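# Replace the box lid and keep both apples on the plate

## Task

Set the lid back onto the box, and finish with both apples lying on the plate.

## Robot and tools

Robot: two arms with parallel-finger grippers, left_arm and right_arm. left_arm is on the +y side of the scene; these names do not match image sides. In the scene frame the bases stand at about (+0.026, +0.309, +0.024) m for left_arm and (+0.017, -0.325, +0.027) m for right_arm, both turned almost not at all about z. A camera stand is fixed behind the arms, and objects may occasionally get a small push by themselves.

Frames. The scene frame has its origin at table-top height, midway between the nominal bases, with +z up and +x pointing out over the table. Each arm reports its hand pose, velocities and targets in its own base frame. The fixed cameras and the table use the scene frame. Every offset you send is measured along the axes of that arm's current Hand target. On a gripper, the fingers point along +z and close along y. end_effector_position is the spot between the finger pads, just under 1 cm behind the tips.

Row layout, shared by execute_actions and move: one flat list of 14 numbers covering both arms, each in [-1, 1]. Order: left_arm dx, dy, dz, rx, ry, rz, opening, then right_arm dx, dy, dz, rx, ry, rz, opening. The first six of each arm are an offset, not a pose: they count from that arm's Hand target as it stood when the action or move began. A value of 1.0 equals 0.6 m for dx/dy/dz or 180 degrees for the rotation; rx, ry, rz form a single rotation vector. Opening is absolute: +1 fully open (pads about 87 mm apart), +0.5 about 59-75 mm, 0 about 31-49 mm, -0.5 about 8-21 mm, -1 closed. To leave an arm still, give zeros for its six pose numbers, but always resend the opening you want it to keep, because a 0 there commands half-closed fingers.

execute_actions(actions, cameras): actions is a list of actions; each action is a table of 1 to 15 rows, one per 1/30 s step, the final row held until step 15. All rows of one action count from the same start pose, and the next action starts from the new Hand target, so repeating an offset moves again. An empty list returns the state plus images, the scene number and the task. cameras: names, ["all"], or []; an unknown name voids the call.

move(target, speed, blend, opening_speed, blocking, cameras): drives each gripper in a straight line. target is one 14-number row or a list of up to 15 rows; every row is an offset from the same starting Hand targets, not chained. speed is in m/s, 0.002 to 2.9 (default 0.25), turning limited to twice that in rad/s; give one value or one per target. blend, in metres, rounds corners between listed targets (0 means stop at each). opening_speed, at least 0.2 per second on the -1..+1 scale, makes finger changes gradual. blocking=false returns after about 0.5 s while motion continues. Whole moves are capped at 10 s. Paths do not avoid obstacles or the other arm; faster moves overshoot more and hit harder; avoid paths passing near an arm's own base, since the elbow may swing. The result adds a "move:" line such as done, off_target, moving, held or fault, plus limits like paced (pose clipped) or held (steps withheld).

wait(seconds, cameras): 0 to 3600 s, sends nothing new; returns early if a running move finishes. stop(cameras): brakes a running move. zoom_image(camera, region): camera is cam_head_left or cam_head_right, region [x0, y0, x1, y1] in pixels of the latest 672x504 image, at most 504 on a side. read_manual(section): licence texts only. finished_scene(scene): scene number 1 to 3; ends the scene irreversibly, and the goal must hold without the robot. After ending scene 1 make no further calls in that reply. Scene 1 is practice and may be skipped, but damage done there still counts.

Control behaviour: each step the commanded orientation is limited to 40 degrees from the measured one. Friction and gravity often leave the gripper short, low or tilted, especially at long reach; check the reported pose after every motion and correct tilt. Hand target is your last commanded pose after clipping; if the gripper rests short, send the remaining distance as an offset. A blocked arm keeps pushing until you command it back past the contact.

Gripping: grip_measured reports finger position on the command scale. To hold something, command roughly 0.04 (up to 0.11 near the range ends) below the reading at first contact. Pads push up to about 20 N each; fast closing pushes harder.

Avoid: dropping anything, releasing moving parts, anything leaving the table (or being set down off it), hard hits on fixed or heavy objects, crockery falling more than a few cm, arm-to-arm contact (including gripping the other arm's fingers), strain on wrist camera cables, and arm stops. Motors heat when loaded, stretched or pushing; MOTOR HOT appears at 75 °C, at 90 °C the arm folds and idles, at 100 °C it falls limp. Joint torque readings are offset and noisy; joints 1-3 wrap at ±28 N m. Speed and smooth, low-effort motion improve the result; thinking time also runs the scene.

Each tool is called after ">>>" as name(argument=value, ...) on one line, values as JSON.

## Session

>>> execute_actions(actions=[])

Scene clock: 0.00 s.
left_arm: end_effector_position=(+0.3451, -0.1133, +0.1624) grip_measured=+1.000 end_effector_quat_wxyz=(+0.519, +0.080, +0.826, -0.202) | right_arm: end_effector_position=(+0.2949, +0.0819, +0.2177) grip_measured=+1.000 end_effector_quat_wxyz=(+0.584, -0.036, +0.728, +0.357)
Joint positions: left_arm=[-0.167 1.134 0.663 0.066 0.278 -0.158 1] | right_arm=[-0.193 0.837 0.448 0.298 -0.789 0.435 1]
Joint velocities: within noise
Joint torques (N m): no reading
Heat: left arm: 40 °C; right arm: 40 °C.
Hand target: left_arm +0.3484, -0.1139, +0.1728; +0.532, +0.082, +0.818, -0.203 | right_arm +0.2959, +0.0817, +0.2236; +0.590, -0.040, +0.724, +0.355
Tool commands: left_gripper/opening=+1.0 right_gripper/opening=+1.0

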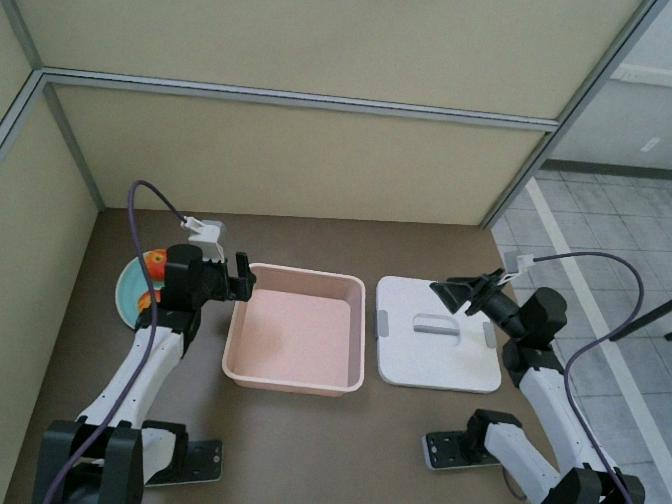

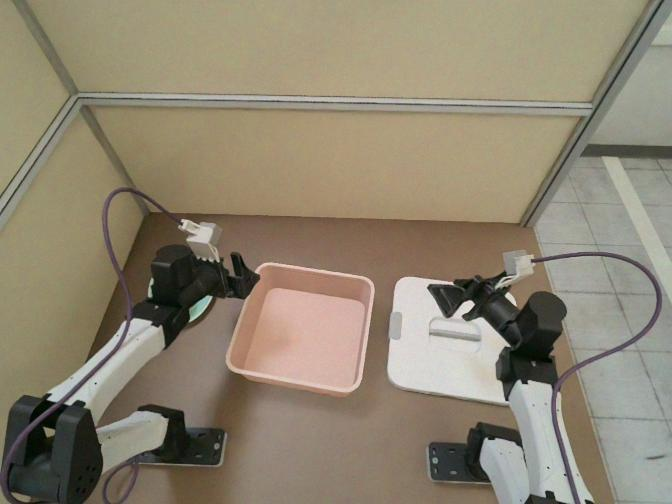

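>>> zoom_image(camera="cam_head_left", region=[90, 200, 290, 420])

>>> zoom_image(camera="cam_head_left", region=[350, 240, 550, 410])

>>> zoom_image(camera="cam_head_right", region=[350, 240, 550, 410])

>>> zoom_image(camera="cam_head_right", region=[200, 230, 400, 410])

Scaled by 2.291 from the camera's image (finer frame: 960x720).

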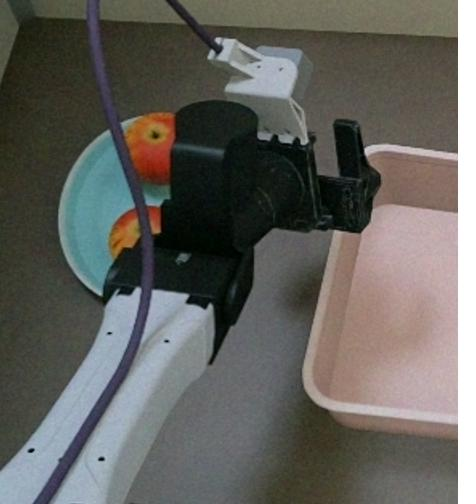

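Scaled by 2.520 from the camera's image (finer frame: 960x720).

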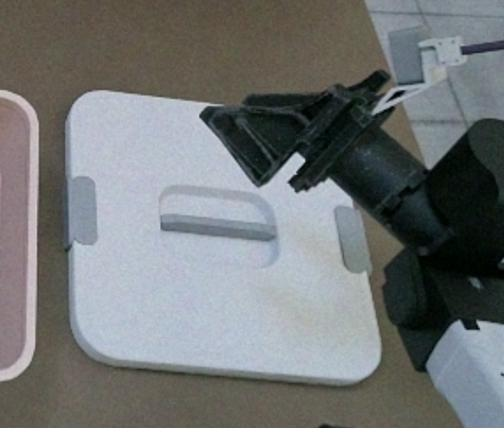

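Scaled by 2.520 from the camera's image (finer frame: 960x720).

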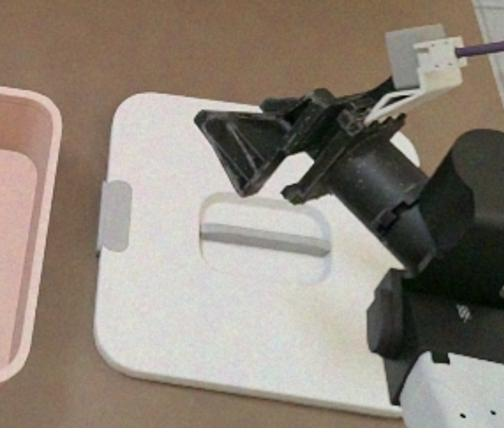

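Scaled by 2.520 from the camera's image (finer frame: 960x720).

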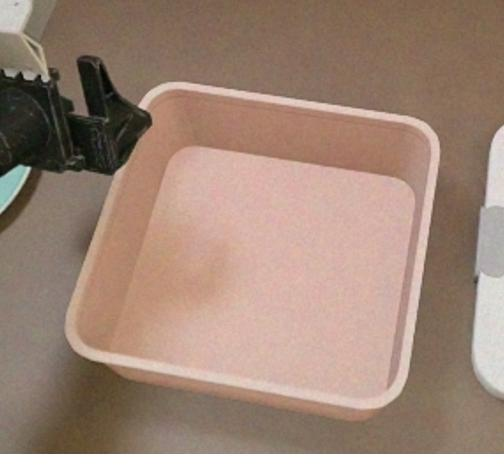

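>>> move(target=[0,0,-0.333,0,0,0,1,0.0442,-0.1562,-0.1003,-0.0966,0.506,-0.339,0], speed=0.35, cameras=["all"])

Scene clock: 43.43 s.
left_arm: end_effector_position=(+0.1796, -0.0300, +0.2352) grip_measured=+1.000 end_effector_quat_wxyz=(+0.526, +0.076, +0.823, -0.201) | right_arm: end_effector_position=(+0.2818, -0.0121, +0.1578) grip_measured=+0.000 end_effector_quat_wxyz=(+0.003, -0.662, +0.749, +0.002)
Joint positions: left_arm=[0.729 0.591 0.89 -1.106 1.04 0.46 1] | right_arm=[0.097 1.636 1.518 -1.449 -0.007 -1.351 0.5]
Joint torques (N m): left_arm=[0.68 3.04 7.83 1.37 0.59 0.16] | right_arm=[0.4 -5.37 5.53 0.28 0.07 -0.29]
Heat: left arm: 43 °C; right arm: 43 °C.
Hand target: left_arm +0.1812, -0.0301, +0.2431; +0.532, +0.082, +0.818, -0.203 | right_arm +0.2829, -0.0123, +0.1596; +0.000, -0.667, +0.745, +0.000
Off the commanded pose: left_arm 0.008 m, 1 deg | right_arm 0.002 m, 1 deg.
move: done

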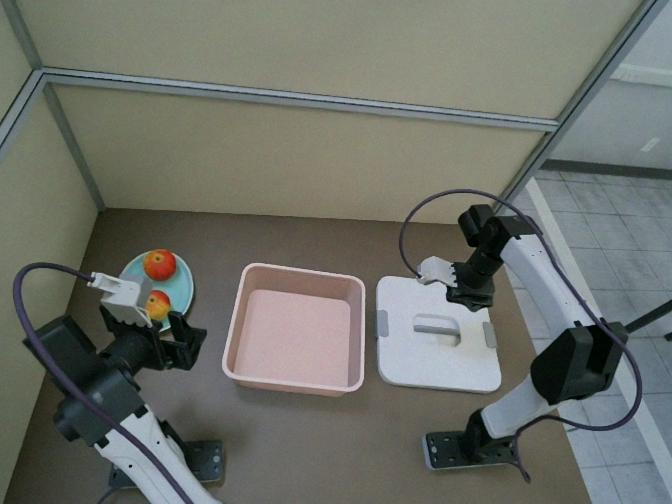

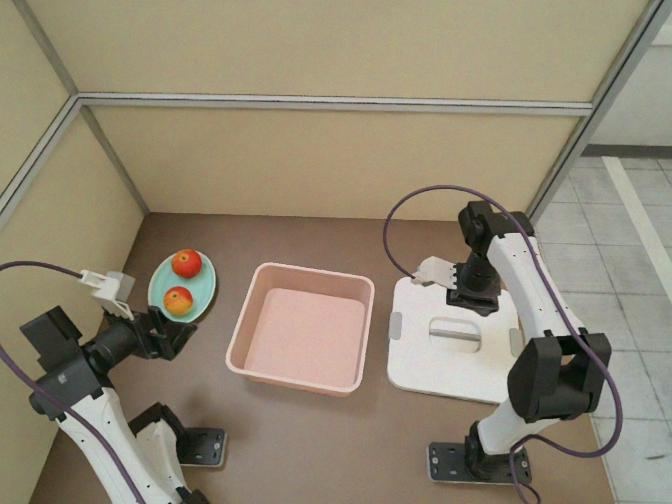

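>>> zoom_image(camera="cam_head_right", region=[370, 240, 550, 420])

>>> zoom_image(camera="cam_head_left", region=[360, 240, 540, 420])

>>> zoom_image(camera="cam_head_left", region=[210, 240, 390, 420])

>>> zoom_image(camera="cam_head_right", region=[210, 240, 390, 420])

Scaled by 2.800 from the camera's image (finer frame: 960x720).

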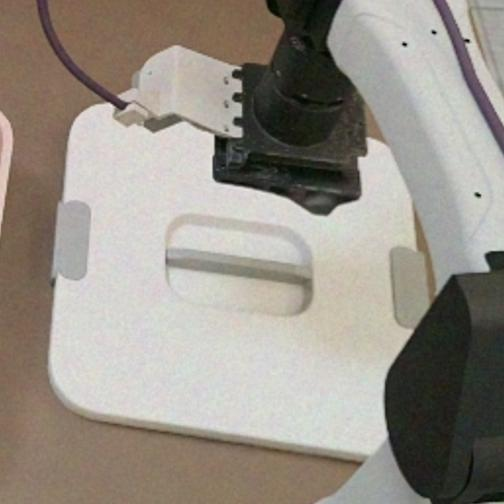

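Scaled by 2.800 from the camera's image (finer frame: 960x720).

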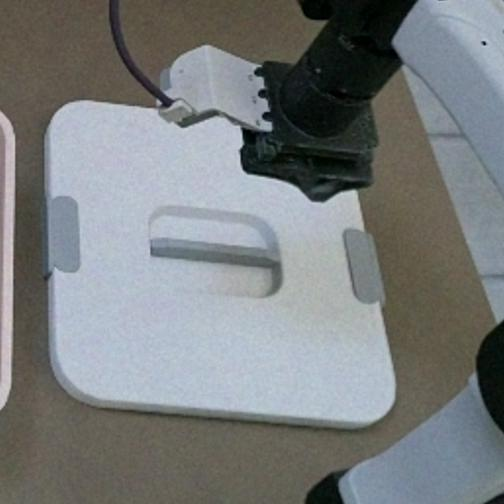

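Scaled by 2.800 from the camera's image (finer frame: 960x720).

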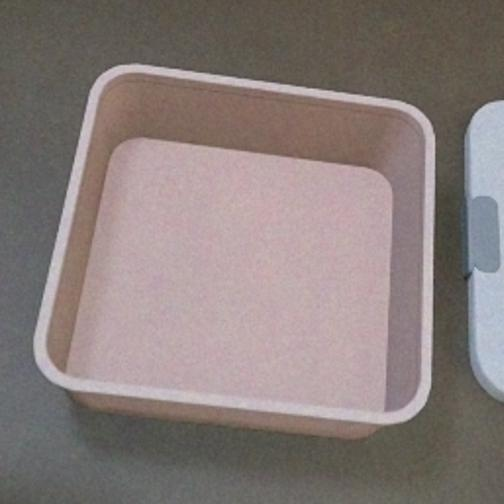

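Scaled by 2.800 from the camera's image (finer frame: 960x720).

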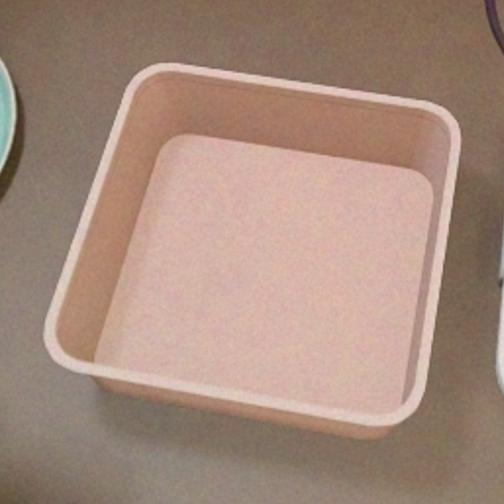

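>>> move(target=[0,0,0,0,0,0,1,-0.0338,0.013,0.1827,0,0,0,0], cameras=["all"])

>>> zoom_image(camera="cam_head_right", region=[370, 240, 550, 420])

>>> zoom_image(camera="cam_head_left", region=[360, 240, 540, 420])

Scene clock: 65.53 s.
left_arm: end_effector_position=(+0.1794, -0.0302, +0.2352) grip_measured=+1.000 end_effector_quat_wxyz=(+0.526, +0.076, +0.823, -0.201) | right_arm: end_effector_position=(+0.2760, +0.0084, +0.0521) grip_measured=+0.000 end_effector_quat_wxyz=(+0.000, -0.667, +0.745, +0.004)
Joint positions: left_arm=[0.729 0.591 0.89 -1.107 1.041 0.462 1] | right_arm=[0.172 1.666 1.126 -1.035 -0.006 -1.289 0.5]
Joint torques (N m): left_arm=[0.62 2.86 7.95 1.41 0.59 0.15] | right_arm=[0.44 -5.67 4.07 0.45 0.06 -0.13]
Heat: left arm: 44 °C; right arm: 44 °C.
Hand target: left_arm +0.1812, -0.0301, +0.2431; +0.532, +0.082, +0.818, -0.203 | right_arm +0.2774, +0.0088, +0.0500; +0.000, -0.667, +0.745, +0.000
Off the commanded pose: left_arm 0.008 m, 1 deg | right_arm 0.003 m, 0 deg.
move: done

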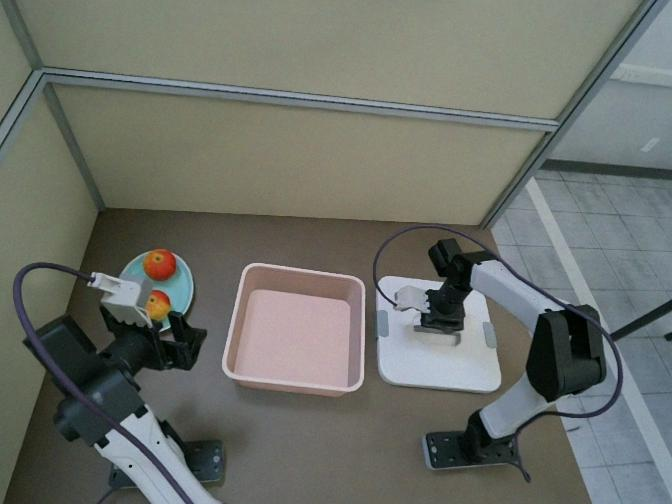

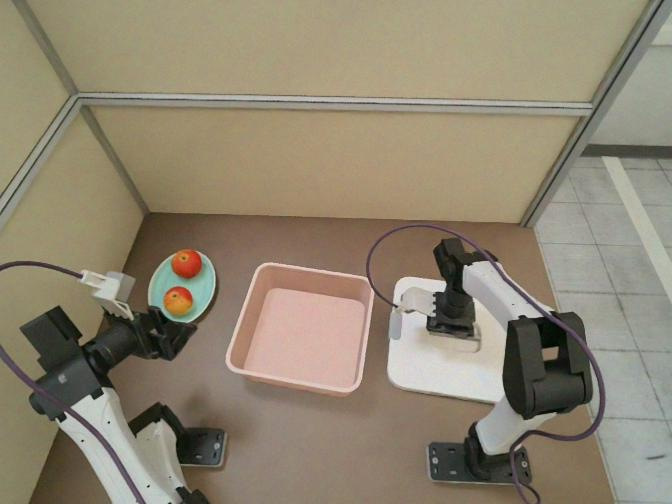

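Scaled by 2.800 from the camera's image (finer frame: 960x720).

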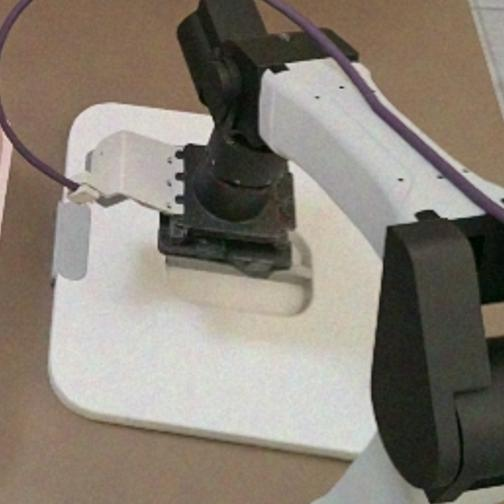

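Scaled by 2.800 from the camera's image (finer frame: 960x720).

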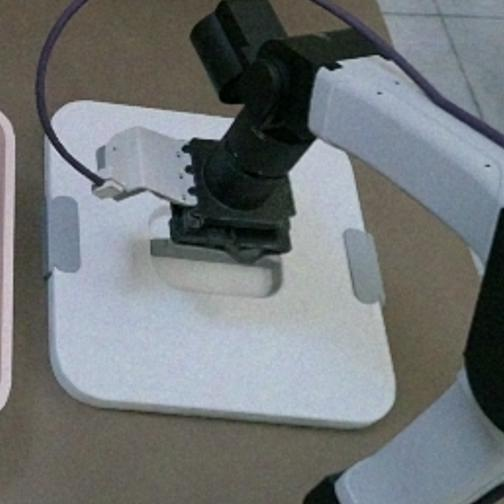

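>>> move(target=[0,0,0,0,0,0,1,0,0,0.07,0,0,0,0], speed=0.08, cameras=["all"])

>>> zoom_image(camera="cam_head_left", region=[380, 260, 500, 380])

Scene clock: 72.57 s.
left_arm: end_effector_position=(+0.1794, -0.0302, +0.2352) grip_measured=+1.000 end_effector_quat_wxyz=(+0.526, +0.076, +0.823, -0.201) | right_arm: end_effector_position=(+0.2762, +0.0083, +0.0105) grip_measured=+0.000 end_effector_quat_wxyz=(+0.000, -0.667, +0.745, +0.003)
Joint positions: left_arm=[0.729 0.591 0.89 -1.107 1.041 0.462 1] | right_arm=[0.172 1.727 1.017 -0.865 -0.005 -1.288 0.5]
Joint torques (N m): left_arm=[0.62 3.12 7.98 1.39 0.54 0.14] | right_arm=[0.5 -5.74 3.73 0.46 0.03 -0.12]
Heat: left arm: 45 °C; right arm: 44 °C.
Hand target: left_arm +0.1812, -0.0301, +0.2431; +0.532, +0.082, +0.818, -0.203 | right_arm +0.2773, +0.0089, +0.0079; +0.000, -0.667, +0.745, +0.001
Off the commanded pose: left_arm 0.008 m, 1 deg | right_arm 0.003 m, 0 deg.
move: done

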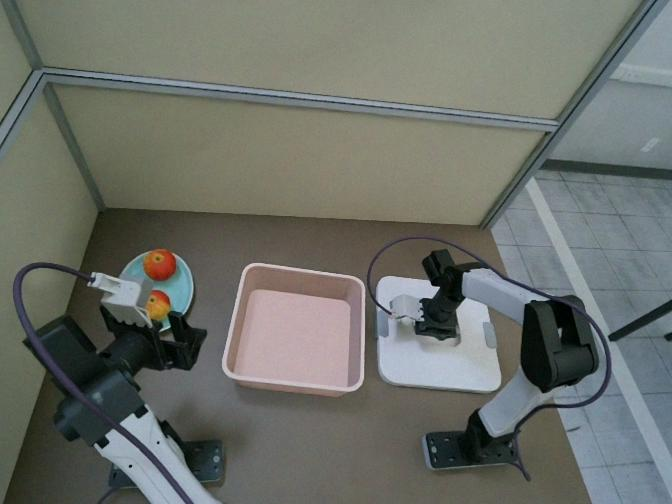

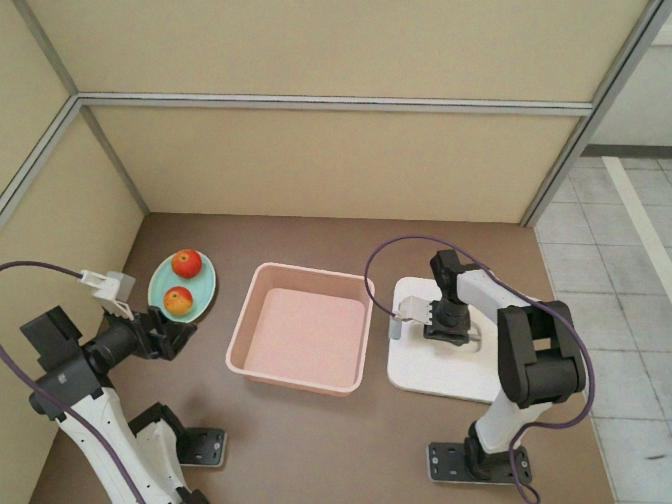

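Scaled by 4.200 from the camera's image (finer frame: 960x720).

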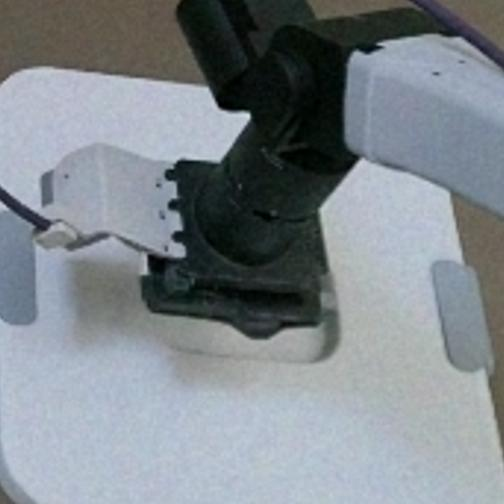

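>>> move(target=[[0,0,0,0,0,0,1,0,0,0.015,0,0,0,0],[0,0,0,0,0,0,1,0,0,0.015,0,0,0,-0.85]], speed=0.06, opening_speed=1, cameras=[])

Scene clock: 81.70 s.
left_arm: end_effector_position=(+0.1794, -0.0302, +0.2352) grip_measured=+1.000 end_effector_quat_wxyz=(+0.526, +0.076, +0.823, -0.201) | right_arm: end_effector_position=(+0.2790, +0.0082, +0.0015) grip_measured=-0.614 end_effector_quat_wxyz=(+0.004, -0.666, +0.746, -0.001)
Joint positions: left_arm=[0.729 0.591 0.89 -1.107 1.041 0.462 1] | right_arm=[0.172 1.744 0.997 -0.816 -0.002 -1.287 0.193]
Joint torques (N m): left_arm=[0.79 2.96 7.87 1.37 0.6 0.13] | right_arm=[0.49 -5.89 3.74 0.4 0 -0.12]
Heat: left arm: 45 °C; right arm: 43 °C.
Hand target: left_arm +0.1812, -0.0301, +0.2431; +0.532, +0.082, +0.818, -0.203 | right_arm +0.2773, +0.0089, -0.0010; +0.000, -0.667, +0.745, +0.001
Off the commanded pose: left_arm 0.008 m, 1 deg | right_arm 0.003 m, 0 deg.
move: done

>>> move(target=[[0,0,0,0,0,0,1,0,0,-0.267,0,0,0,-0.85],[0,0,0,0,0,0,1,-0.594,0.086,-0.267,0,0,0.0111,-0.85]], speed=[0.12,0.3], blend=0.05, cameras=["all"])

>>> zoom_image(camera="cam_head_right", region=[180, 220, 400, 430])

>>> zoom_image(camera="cam_head_left", region=[180, 220, 400, 430])

Scene clock: 117.60 s.
left_arm: end_effector_position=(+0.1794, -0.0302, +0.2352) grip_measured=+1.000 end_effector_quat_wxyz=(+0.526, +0.076, +0.823, -0.201) | right_arm: end_effector_position=(+0.2611, +0.3678, +0.1509) grip_measured=-0.614 end_effector_quat_wxyz=(+0.096, -0.659, +0.745, +0.027)
Joint positions: left_arm=[0.729 0.591 0.89 -1.107 1.041 0.462 1] | right_arm=[0.993 2.365 2.553 -1.559 -0.002 -0.455 0.193]
Joint torques (N m): left_arm=[0.75 3.03 7.82 1.39 0.53 0.15] | right_arm=[-0.39 -10.96 6.87 0.66 0.14 -0.1]
Heat: left arm: 45 °C; right arm: 42 °C.
Hand target: left_arm +0.1812, -0.0301, +0.2431; +0.532, +0.082, +0.818, -0.203 | right_arm +0.2654, +0.3686, +0.1596; +0.000, -0.654, +0.757, +0.001
Off the commanded pose: left_arm 0.008 m, 1 deg | right_arm 0.010 m, 11 deg.
joint sent to its limit (right arm) — joint 4 (wrist pitch), lower limit. The joint targets are off in orientation, not in position.
move: off_target (right_arm)

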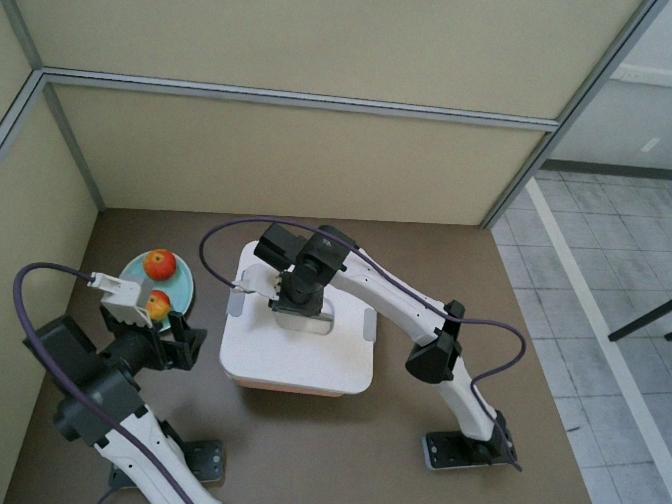

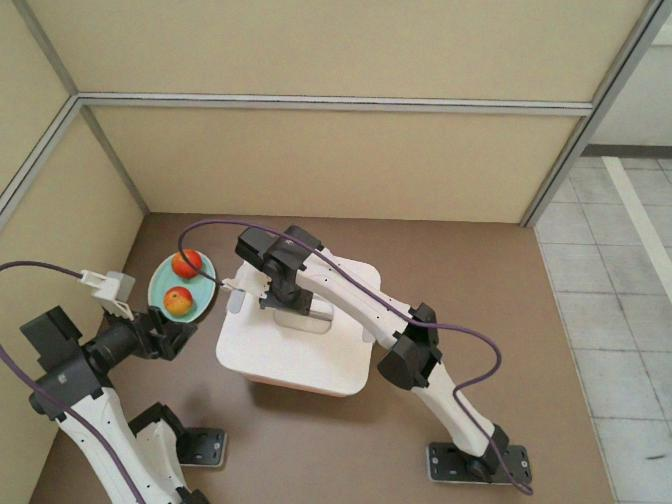

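Scaled by 2.291 from the camera's image (finer frame: 960x720).

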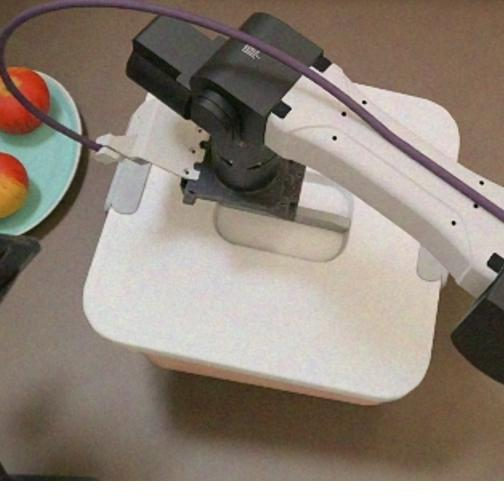

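Scaled by 2.291 from the camera's image (finer frame: 960x720).

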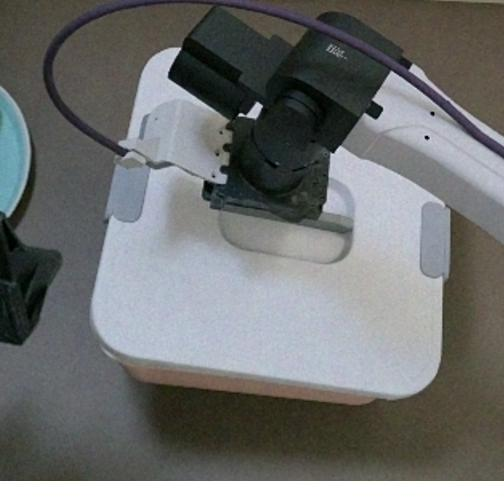

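>>> move(target=[0,0,0,0,0,0,1,0,0,0.042,0,0,0,-0.85], speed=0.12, cameras=["all"])

>>> zoom_image(camera="cam_head_right", region=[190, 220, 400, 430])

>>> zoom_image(camera="cam_head_left", region=[190, 220, 400, 430])

Scene clock: 123.53 s.
left_arm: end_effector_position=(+0.1794, -0.0302, +0.2352) grip_measured=+1.000 end_effector_quat_wxyz=(+0.526, +0.076, +0.823, -0.201) | right_arm: end_effector_position=(+0.2616, +0.3689, +0.1289) grip_measured=-0.614 end_effector_quat_wxyz=(+0.071, -0.659, +0.748, +0.021)
Joint positions: left_arm=[0.729 0.591 0.89 -1.107 1.041 0.462 1] | right_arm=[0.993 2.417 2.553 -1.559 -0.002 -0.452 0.193]
Joint torques (N m): left_arm=[0.58 3.23 8.05 1.42 0.55 0.12] | right_arm=[-0.46 -11.21 6.05 0.59 0.09 -0.1]
Heat: left arm: 45 °C; right arm: 43 °C.
Hand target: left_arm +0.1812, -0.0301, +0.2431; +0.532, +0.082, +0.818, -0.203 | right_arm +0.2654, +0.3686, +0.1343; +0.000, -0.654, +0.757, +0.000
Off the commanded pose: left_arm 0.008 m, 1 deg | right_arm 0.007 m, 8 deg.
joint sent to its limit (right arm) — joint 4 (wrist pitch), lower limit. The joint targets are off in orientation, not in position.
move: off_target (right_arm)

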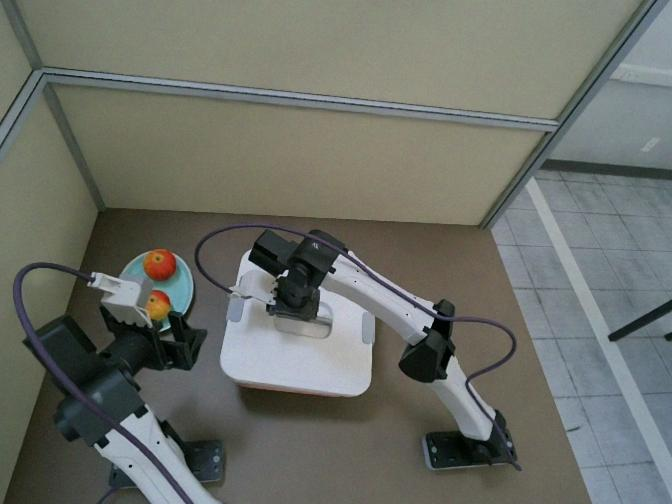

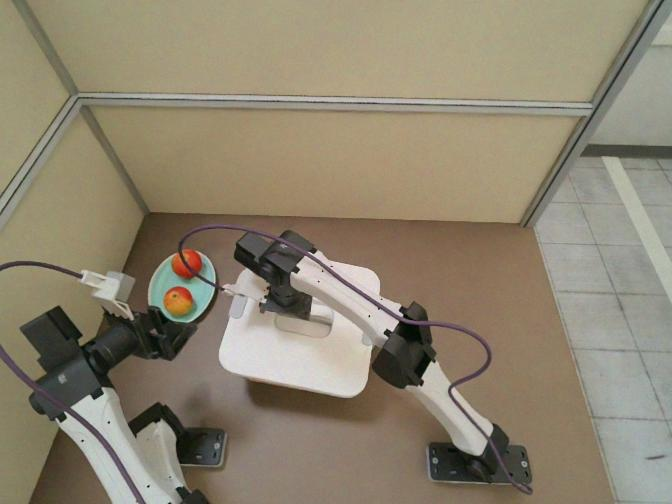

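Scaled by 2.400 from the camera's image (finer frame: 960x720).

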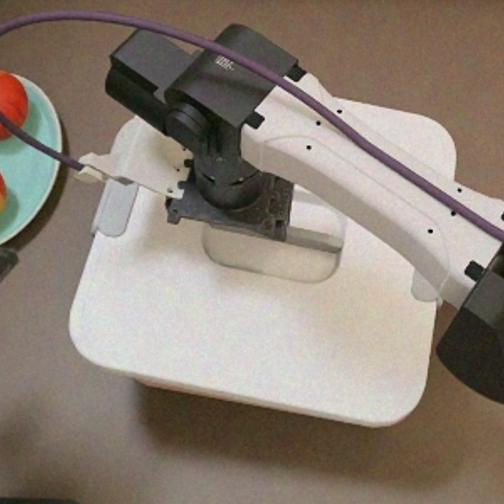

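Scaled by 2.400 from the camera's image (finer frame: 960x720).

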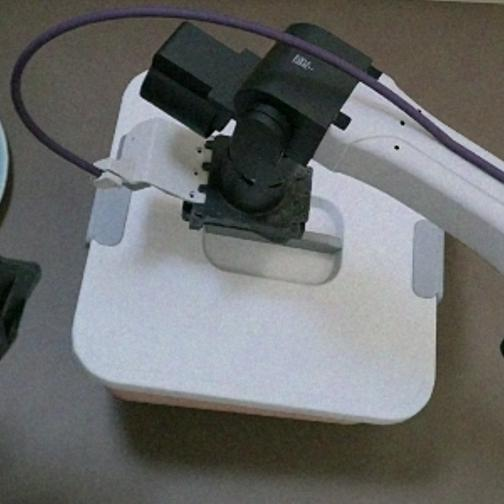

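>>> move(target=[0,0,0,0,0,0,1,-0.0132,0.002,0.05,0,0,0,-0.75], speed=0.06, cameras=["all"])

>>> zoom_image(camera="cam_head_right", region=[190, 220, 400, 430])

>>> zoom_image(camera="cam_head_left", region=[190, 220, 400, 430])

Scene clock: 142.53 s.
left_arm: end_effector_position=(+0.1794, -0.0302, +0.2352) grip_measured=+1.000 end_effector_quat_wxyz=(+0.526, +0.076, +0.823, -0.201) | right_arm: end_effector_position=(+0.2646, +0.3714, +0.1013) grip_measured=-0.614 end_effector_quat_wxyz=(+0.046, -0.656, +0.753, +0.009)
Joint positions: left_arm=[0.729 0.591 0.89 -1.107 1.041 0.462 1] | right_arm=[0.993 2.497 2.584 -1.564 0.007 -0.441 0.193]
Joint torques (N m): left_arm=[0.58 3.03 7.94 1.43 0.56 0.12] | right_arm=[0.32 -10.99 6.61 0.56 0.02 -0.1]
Heat: left arm: 46 °C; right arm: 51 °C.
Hand target: left_arm +0.1812, -0.0301, +0.2431; +0.532, +0.082, +0.818, -0.203 | right_arm +0.2654, +0.3766, +0.1044; +0.000, -0.654, +0.757, +0.000
Off the commanded pose: left_arm 0.008 m, 1 deg | right_arm 0.006 m, 5 deg.
joint sent to its limit (right arm) — joint 4 (wrist pitch), lower limit. The joint targets are off in orientation, not in position.
move: off_target (right_arm)

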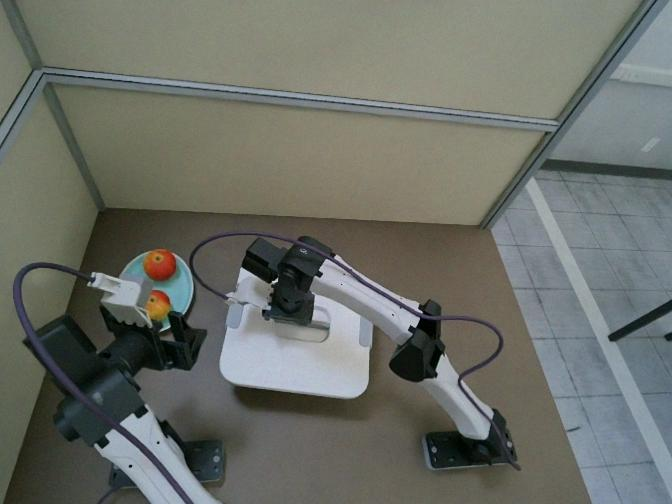

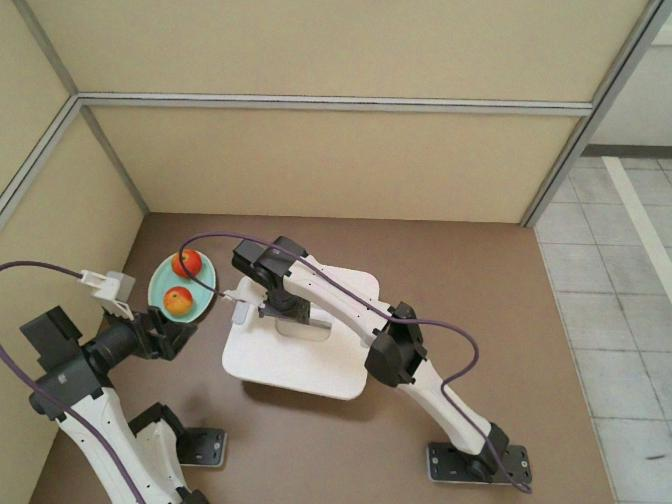

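Scaled by 2.400 from the camera's image (finer frame: 960x720).

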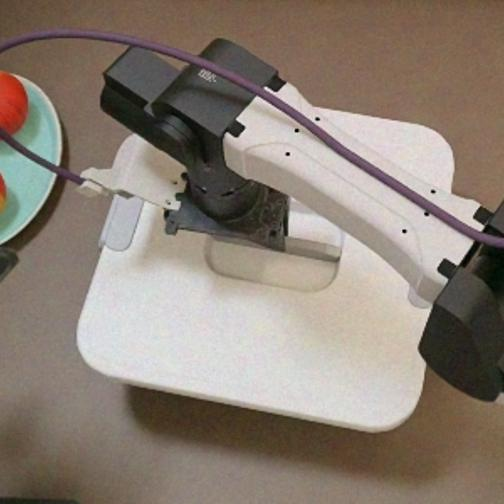

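Scaled by 2.400 from the camera's image (finer frame: 960x720).

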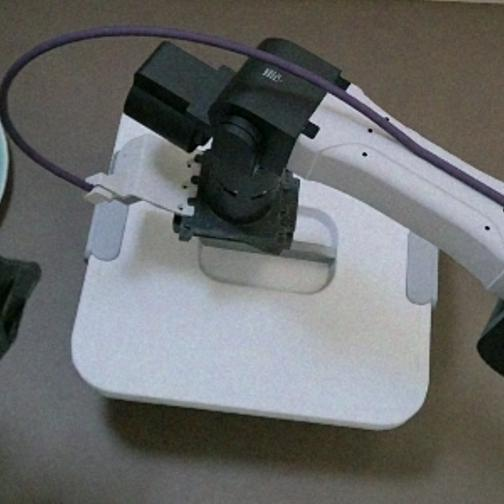

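>>> move(target=[[0,0,0,0,0,0,1,-0.001,-0.0099,0,0,0,0,-0.75],[0,0,0,0,0,0,1,-0.001,-0.0099,0.025,0,0,0,-0.75]], speed=0.06, cameras=["all"])

>>> zoom_image(camera="cam_head_right", region=[190, 220, 400, 430])

>>> zoom_image(camera="cam_head_left", region=[190, 220, 400, 430])

Scene clock: 160.03 s.
left_arm: end_effector_position=(+0.1794, -0.0302, +0.2352) grip_measured=+1.000 end_effector_quat_wxyz=(+0.526, +0.076, +0.823, -0.201) | right_arm: end_effector_position=(+0.2665, +0.3711, +0.0971) grip_measured=-0.614 end_effector_quat_wxyz=(+0.041, -0.656, +0.754, +0.006)
Joint positions: left_arm=[0.729 0.591 0.89 -1.107 1.041 0.462 1] | right_arm=[0.991 2.525 2.617 -1.582 0.011 -0.441 0.193]
Joint torques (N m): left_arm=[0.68 3.04 7.84 1.37 0.57 0.16] | right_arm=[-0.53 -9.77 5.49 0.68 -0.04 -0.2]
Heat: left arm: 46 °C; right arm: 51 °C.
Hand target: left_arm +0.1812, -0.0301, +0.2431; +0.532, +0.082, +0.818, -0.203 | right_arm +0.2713, +0.3765, +0.0894; +0.000, -0.654, +0.757, +0.001
Off the commanded pose: left_arm 0.008 m, 1 deg | right_arm 0.011 m, 5 deg.
joint read past its limit (right arm) — joint 4 (wrist pitch), lower limit.
joint sent to its limit (right arm) — joint 4 (wrist pitch), lower limit. The joint targets are off in orientation, not in position.
move: off_target (right_arm)

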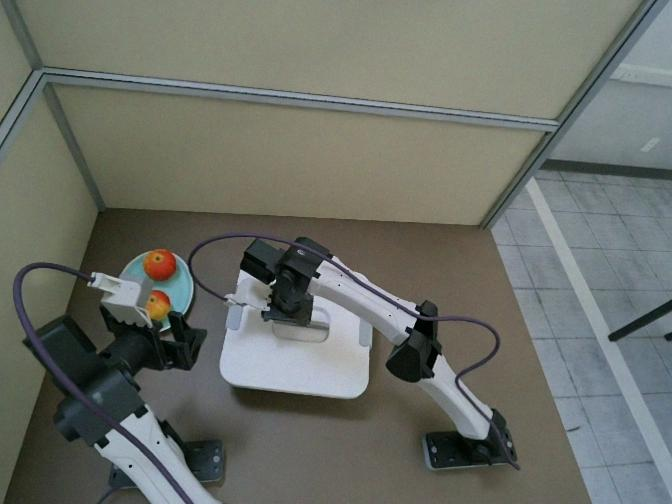

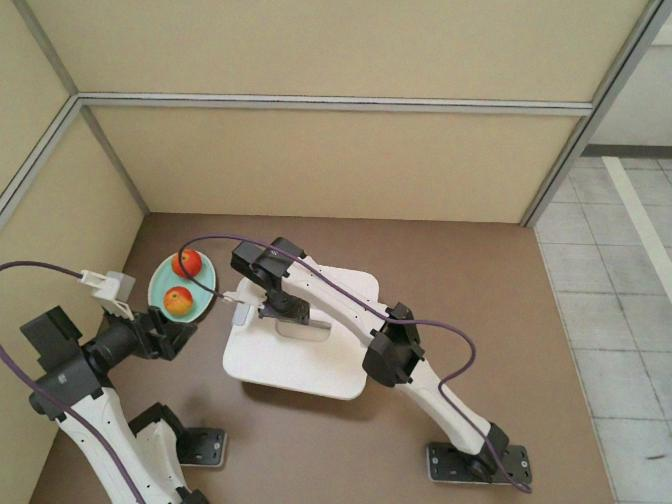

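Scaled by 2.400 from the camera's image (finer frame: 960x720).

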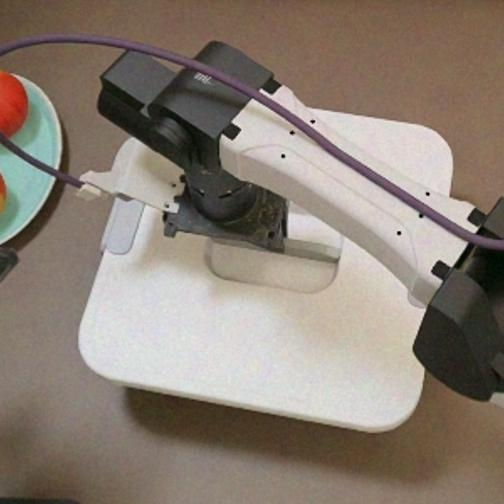

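Scaled by 2.400 from the camera's image (finer frame: 960x720).

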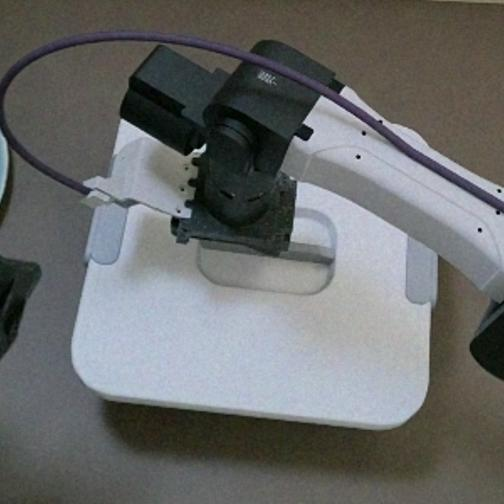

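>>> move(target=[[0,0,0,0,0,0,1,0,0,-0.008,0,0,0,-0.75],[0,0,0,0,0,0,1,0,0,-0.008,0,0,0,-0.1],[0,0,0,0,0,0,1,0,0,-0.12,0,0,0,-0.1],[0,0,0,0,0,0,1,0.3,-0.04,-0.2,0,0,0,-0.1]], speed=[0.06,0.06,0.15,0.35], opening_speed=1.5, cameras=["all"])

>>> zoom_image(camera="cam_head_right", region=[190, 220, 400, 430])

>>> zoom_image(camera="cam_head_left", region=[190, 220, 400, 430])

Scene clock: 168.23 s.
left_arm: end_effector_position=(+0.1794, -0.0302, +0.2352) grip_measured=+1.000 end_effector_quat_wxyz=(+0.526, +0.076, +0.823, -0.201) | right_arm: end_effector_position=(+0.2696, +0.1945, +0.2051) grip_measured=-0.100 end_effector_quat_wxyz=(+0.063, -0.650, +0.758, -0.003)
Joint positions: left_arm=[0.729 0.591 0.89 -1.107 1.041 0.462 1] | right_arm=[0.71 1.862 1.987 -1.57 0.007 -0.708 0.45]
Joint torques (N m): left_arm=[0.57 2.97 7.97 1.39 0.57 0.13] | right_arm=[0.51 -8.59 4.16 0.62 0.06 -0.26]
Heat: left arm: 46 °C; right arm: 53 °C.
Hand target: left_arm +0.1812, -0.0301, +0.2431; +0.532, +0.082, +0.818, -0.203 | right_arm +0.2690, +0.1948, +0.2093; +0.000, -0.654, +0.757, +0.001
Off the commanded pose: left_arm 0.008 m, 1 deg | right_arm 0.004 m, 7 deg.
joint read past its limit (right arm) — joint 4 (wrist pitch), lower limit.
joint sent to its limit (right arm) — joint 4 (wrist pitch), lower limit. The joint targets are off in orientation, not in position.
move: off_target (right_arm); target 2's new opening was sent with right_arm's hand 0.008 m and 5 deg from that target

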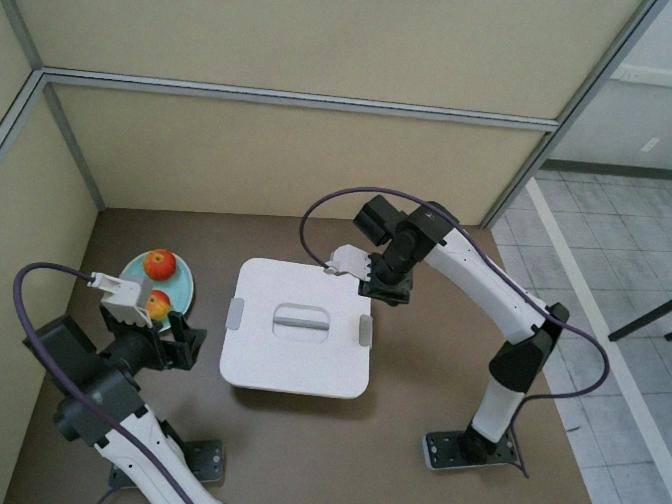

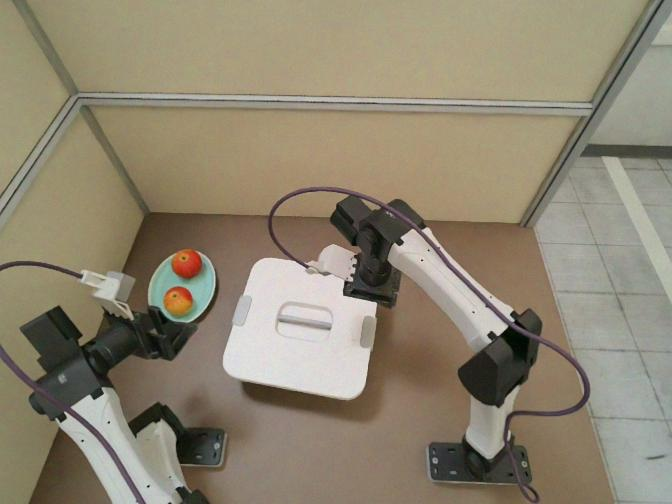

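Scaled by 2.400 from the camera's image (finer frame: 960x720).

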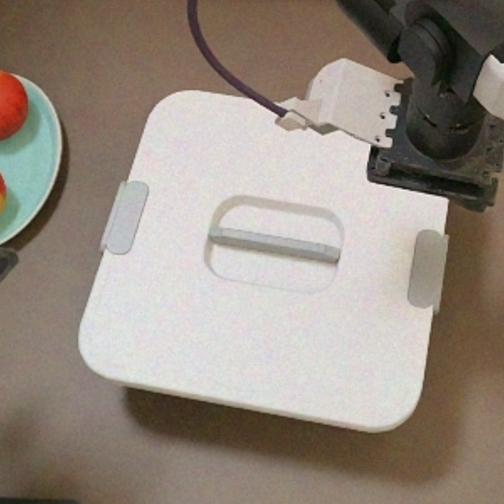

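Scaled by 2.400 from the camera's image (finer frame: 960x720).

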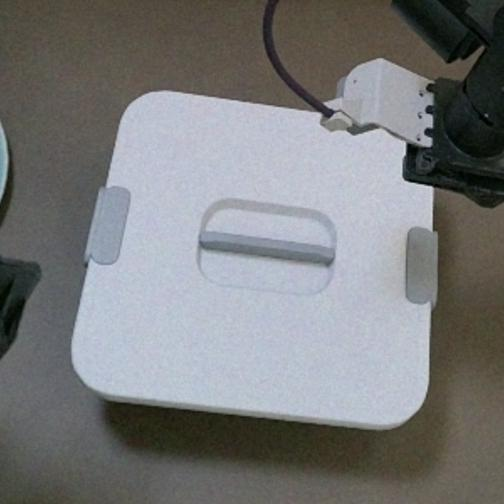

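>>> move(target=[[0.0812,-0.1577,0.2477,-0.0203,0.3876,0.1182,-1,-0.072,0.027,0.072,0,0,0,-1]], speed=0.3, cameras=["all"])

Scene clock: 192.93 s.
left_arm: end_effector_position=(+0.2476, -0.1700, +0.1724) grip_measured=-1.000 end_effector_quat_wxyz=(-0.009, +0.296, +0.955, +0.000) | right_arm: end_effector_position=(+0.2556, +0.2222, +0.1645) grip_measured=-0.999 end_effector_quat_wxyz=(-0.011, -0.641, +0.767, -0.010)
Joint positions: left_arm=[-0.599 1.88 1.864 -1.572 0.006 0.003 0] | right_arm=[0.794 2.013 2.016 -1.597 0.018 -0.598 0]
Joint torques (N m): left_arm=[-2.4 -6.75 7.49 0.49 -0.14 0.03] | right_arm=[1.99 -7.83 6.76 0.61 -0.08 -0.31]
Heat: left arm: 46 °C; right arm: 51 °C.
Hand target: left_arm +0.2520, -0.1820, +0.1700; +0.000, +0.307, +0.952, +0.000 | right_arm +0.2592, +0.2398, +0.1660; +0.000, -0.654, +0.757, +0.000
Off the commanded pose: left_arm 0.013 m, 2 deg | right_arm 0.018 m, 3 deg.
joint read past its limit (left arm) — joint 4 (wrist pitch), lower limit.
joint read past its limit (right arm) — joint 4 (wrist pitch), lower limit.
joint sent to its limit (right arm) — joint 4 (wrist pitch), lower limit. The joint targets still meet the commanded pose.
move: off_target (left_arm, right_arm)

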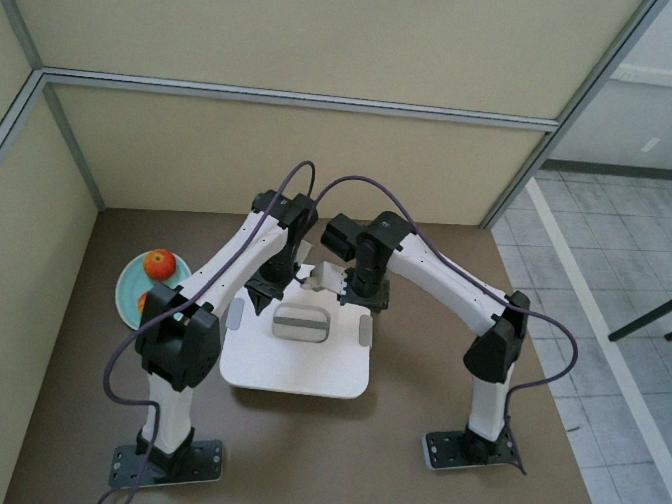

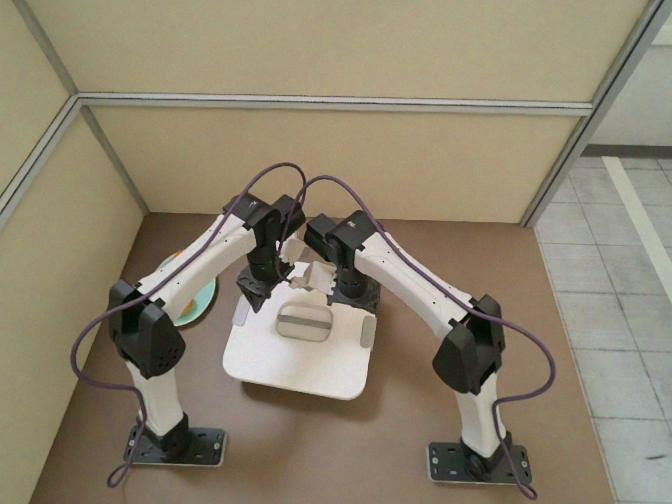

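>>> move(target=[0.078,0.108,-0.02,0,0,0,-1,0.2,-0.03,-0.02,0,0,0,-1], speed=0.2, cameras=["all"])

Scene clock: 197.83 s.
left_arm: end_effector_position=(+0.2546, -0.1050, +0.1722) grip_measured=-1.000 end_effector_quat_wxyz=(-0.017, +0.304, +0.952, -0.001) | right_arm: end_effector_position=(+0.2615, +0.1174, +0.1731) grip_measured=-0.999 end_effector_quat_wxyz=(-0.013, -0.650, +0.760, -0.002)
Joint positions: left_arm=[-0.418 1.789 1.745 -1.56 0.005 0.2 0] | right_arm=[0.539 1.761 1.716 -1.549 0.009 -0.876 0]
Joint torques (N m): left_arm=[0.18 -11.88 4.79 0.23 -0.05 0.07] | right_arm=[0.18 -8.73 4.19 0.39 -0.04 -0.22]
Heat: left arm: 45 °C; right arm: 51 °C.
Hand target: left_arm +0.2519, -0.1021, +0.1820; +0.000, +0.307, +0.952, +0.000 | right_arm +0.2596, +0.1186, +0.1779; +0.000, -0.654, +0.757, +0.001
Off the commanded pose: left_arm 0.011 m, 2 deg | right_arm 0.005 m, 2 deg.
joint sent to its limit (left arm) — joint 4 (wrist pitch), lower limit. The joint targets still meet the commanded pose.
move: off_target (left_arm)

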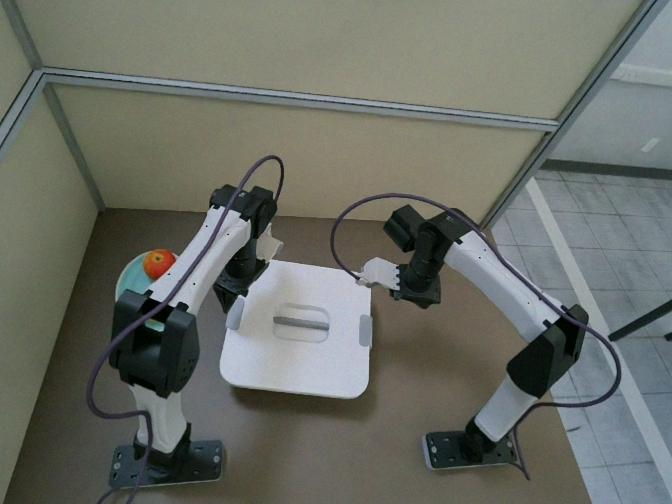

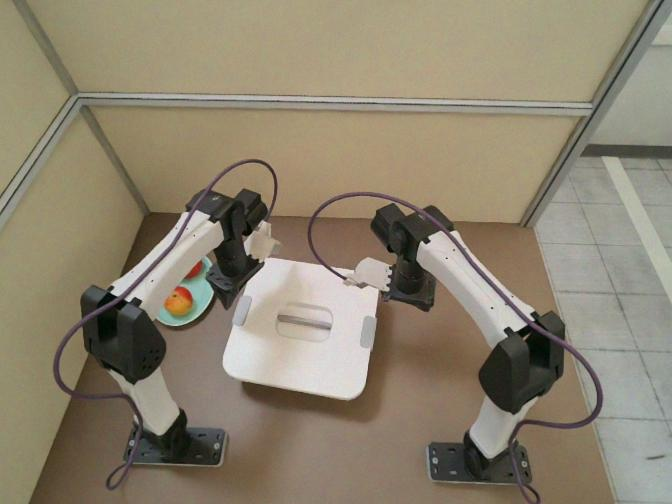

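>>> move(target=[[-0.0585,-0.081,0,0,0,0,-1,0,0,0,0,0,0,-1],[-0.0585,-0.081,0.13,0,0,0,-1,0,0,0,0,0,0,-1]], speed=[0.2,0.08], cameras=["all"])

Scene clock: 204.90 s.
left_arm: end_effector_position=(+0.2492, -0.1621, +0.1075) grip_measured=-1.000 end_effector_quat_wxyz=(-0.001, +0.312, +0.950, -0.003) | right_arm: end_effector_position=(+0.2616, +0.1174, +0.1731) grip_measured=-0.999 end_effector_quat_wxyz=(-0.013, -0.650, +0.760, -0.002)
Joint positions: left_arm=[-0.581 1.827 1.539 -1.283 0.005 0.053 0] | right_arm=[0.539 1.761 1.716 -1.549 0.009 -0.876 0]
Joint torques (N m): left_arm=[0.44 -7.77 5.16 0.45 -0.11 -0.04] | right_arm=[0.13 -8.79 4.11 0.4 -0.09 -0.22]
Heat: left arm: 45 °C; right arm: 51 °C.
Hand target: left_arm +0.2519, -0.1620, +0.1040; +0.000, +0.307, +0.952, +0.000 | right_arm +0.2596, +0.1186, +0.1779; +0.000, -0.654, +0.757, +0.001
Off the commanded pose: left_arm 0.004 m, 1 deg | right_arm 0.005 m, 2 deg.
move: done

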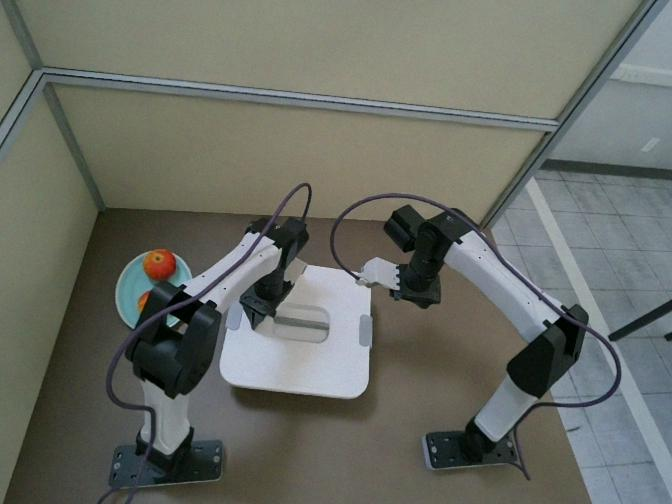

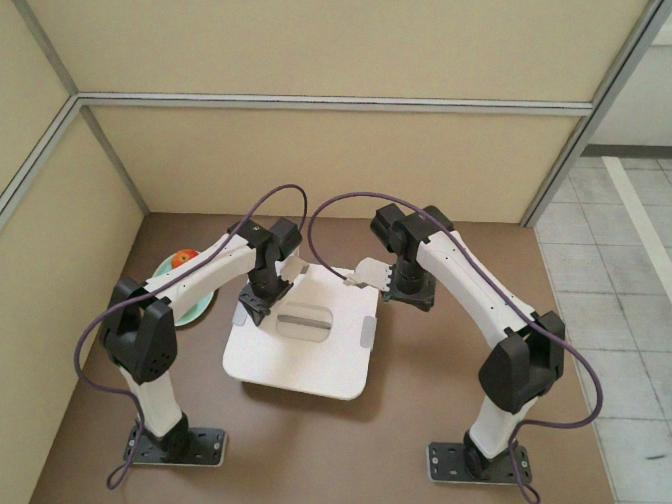

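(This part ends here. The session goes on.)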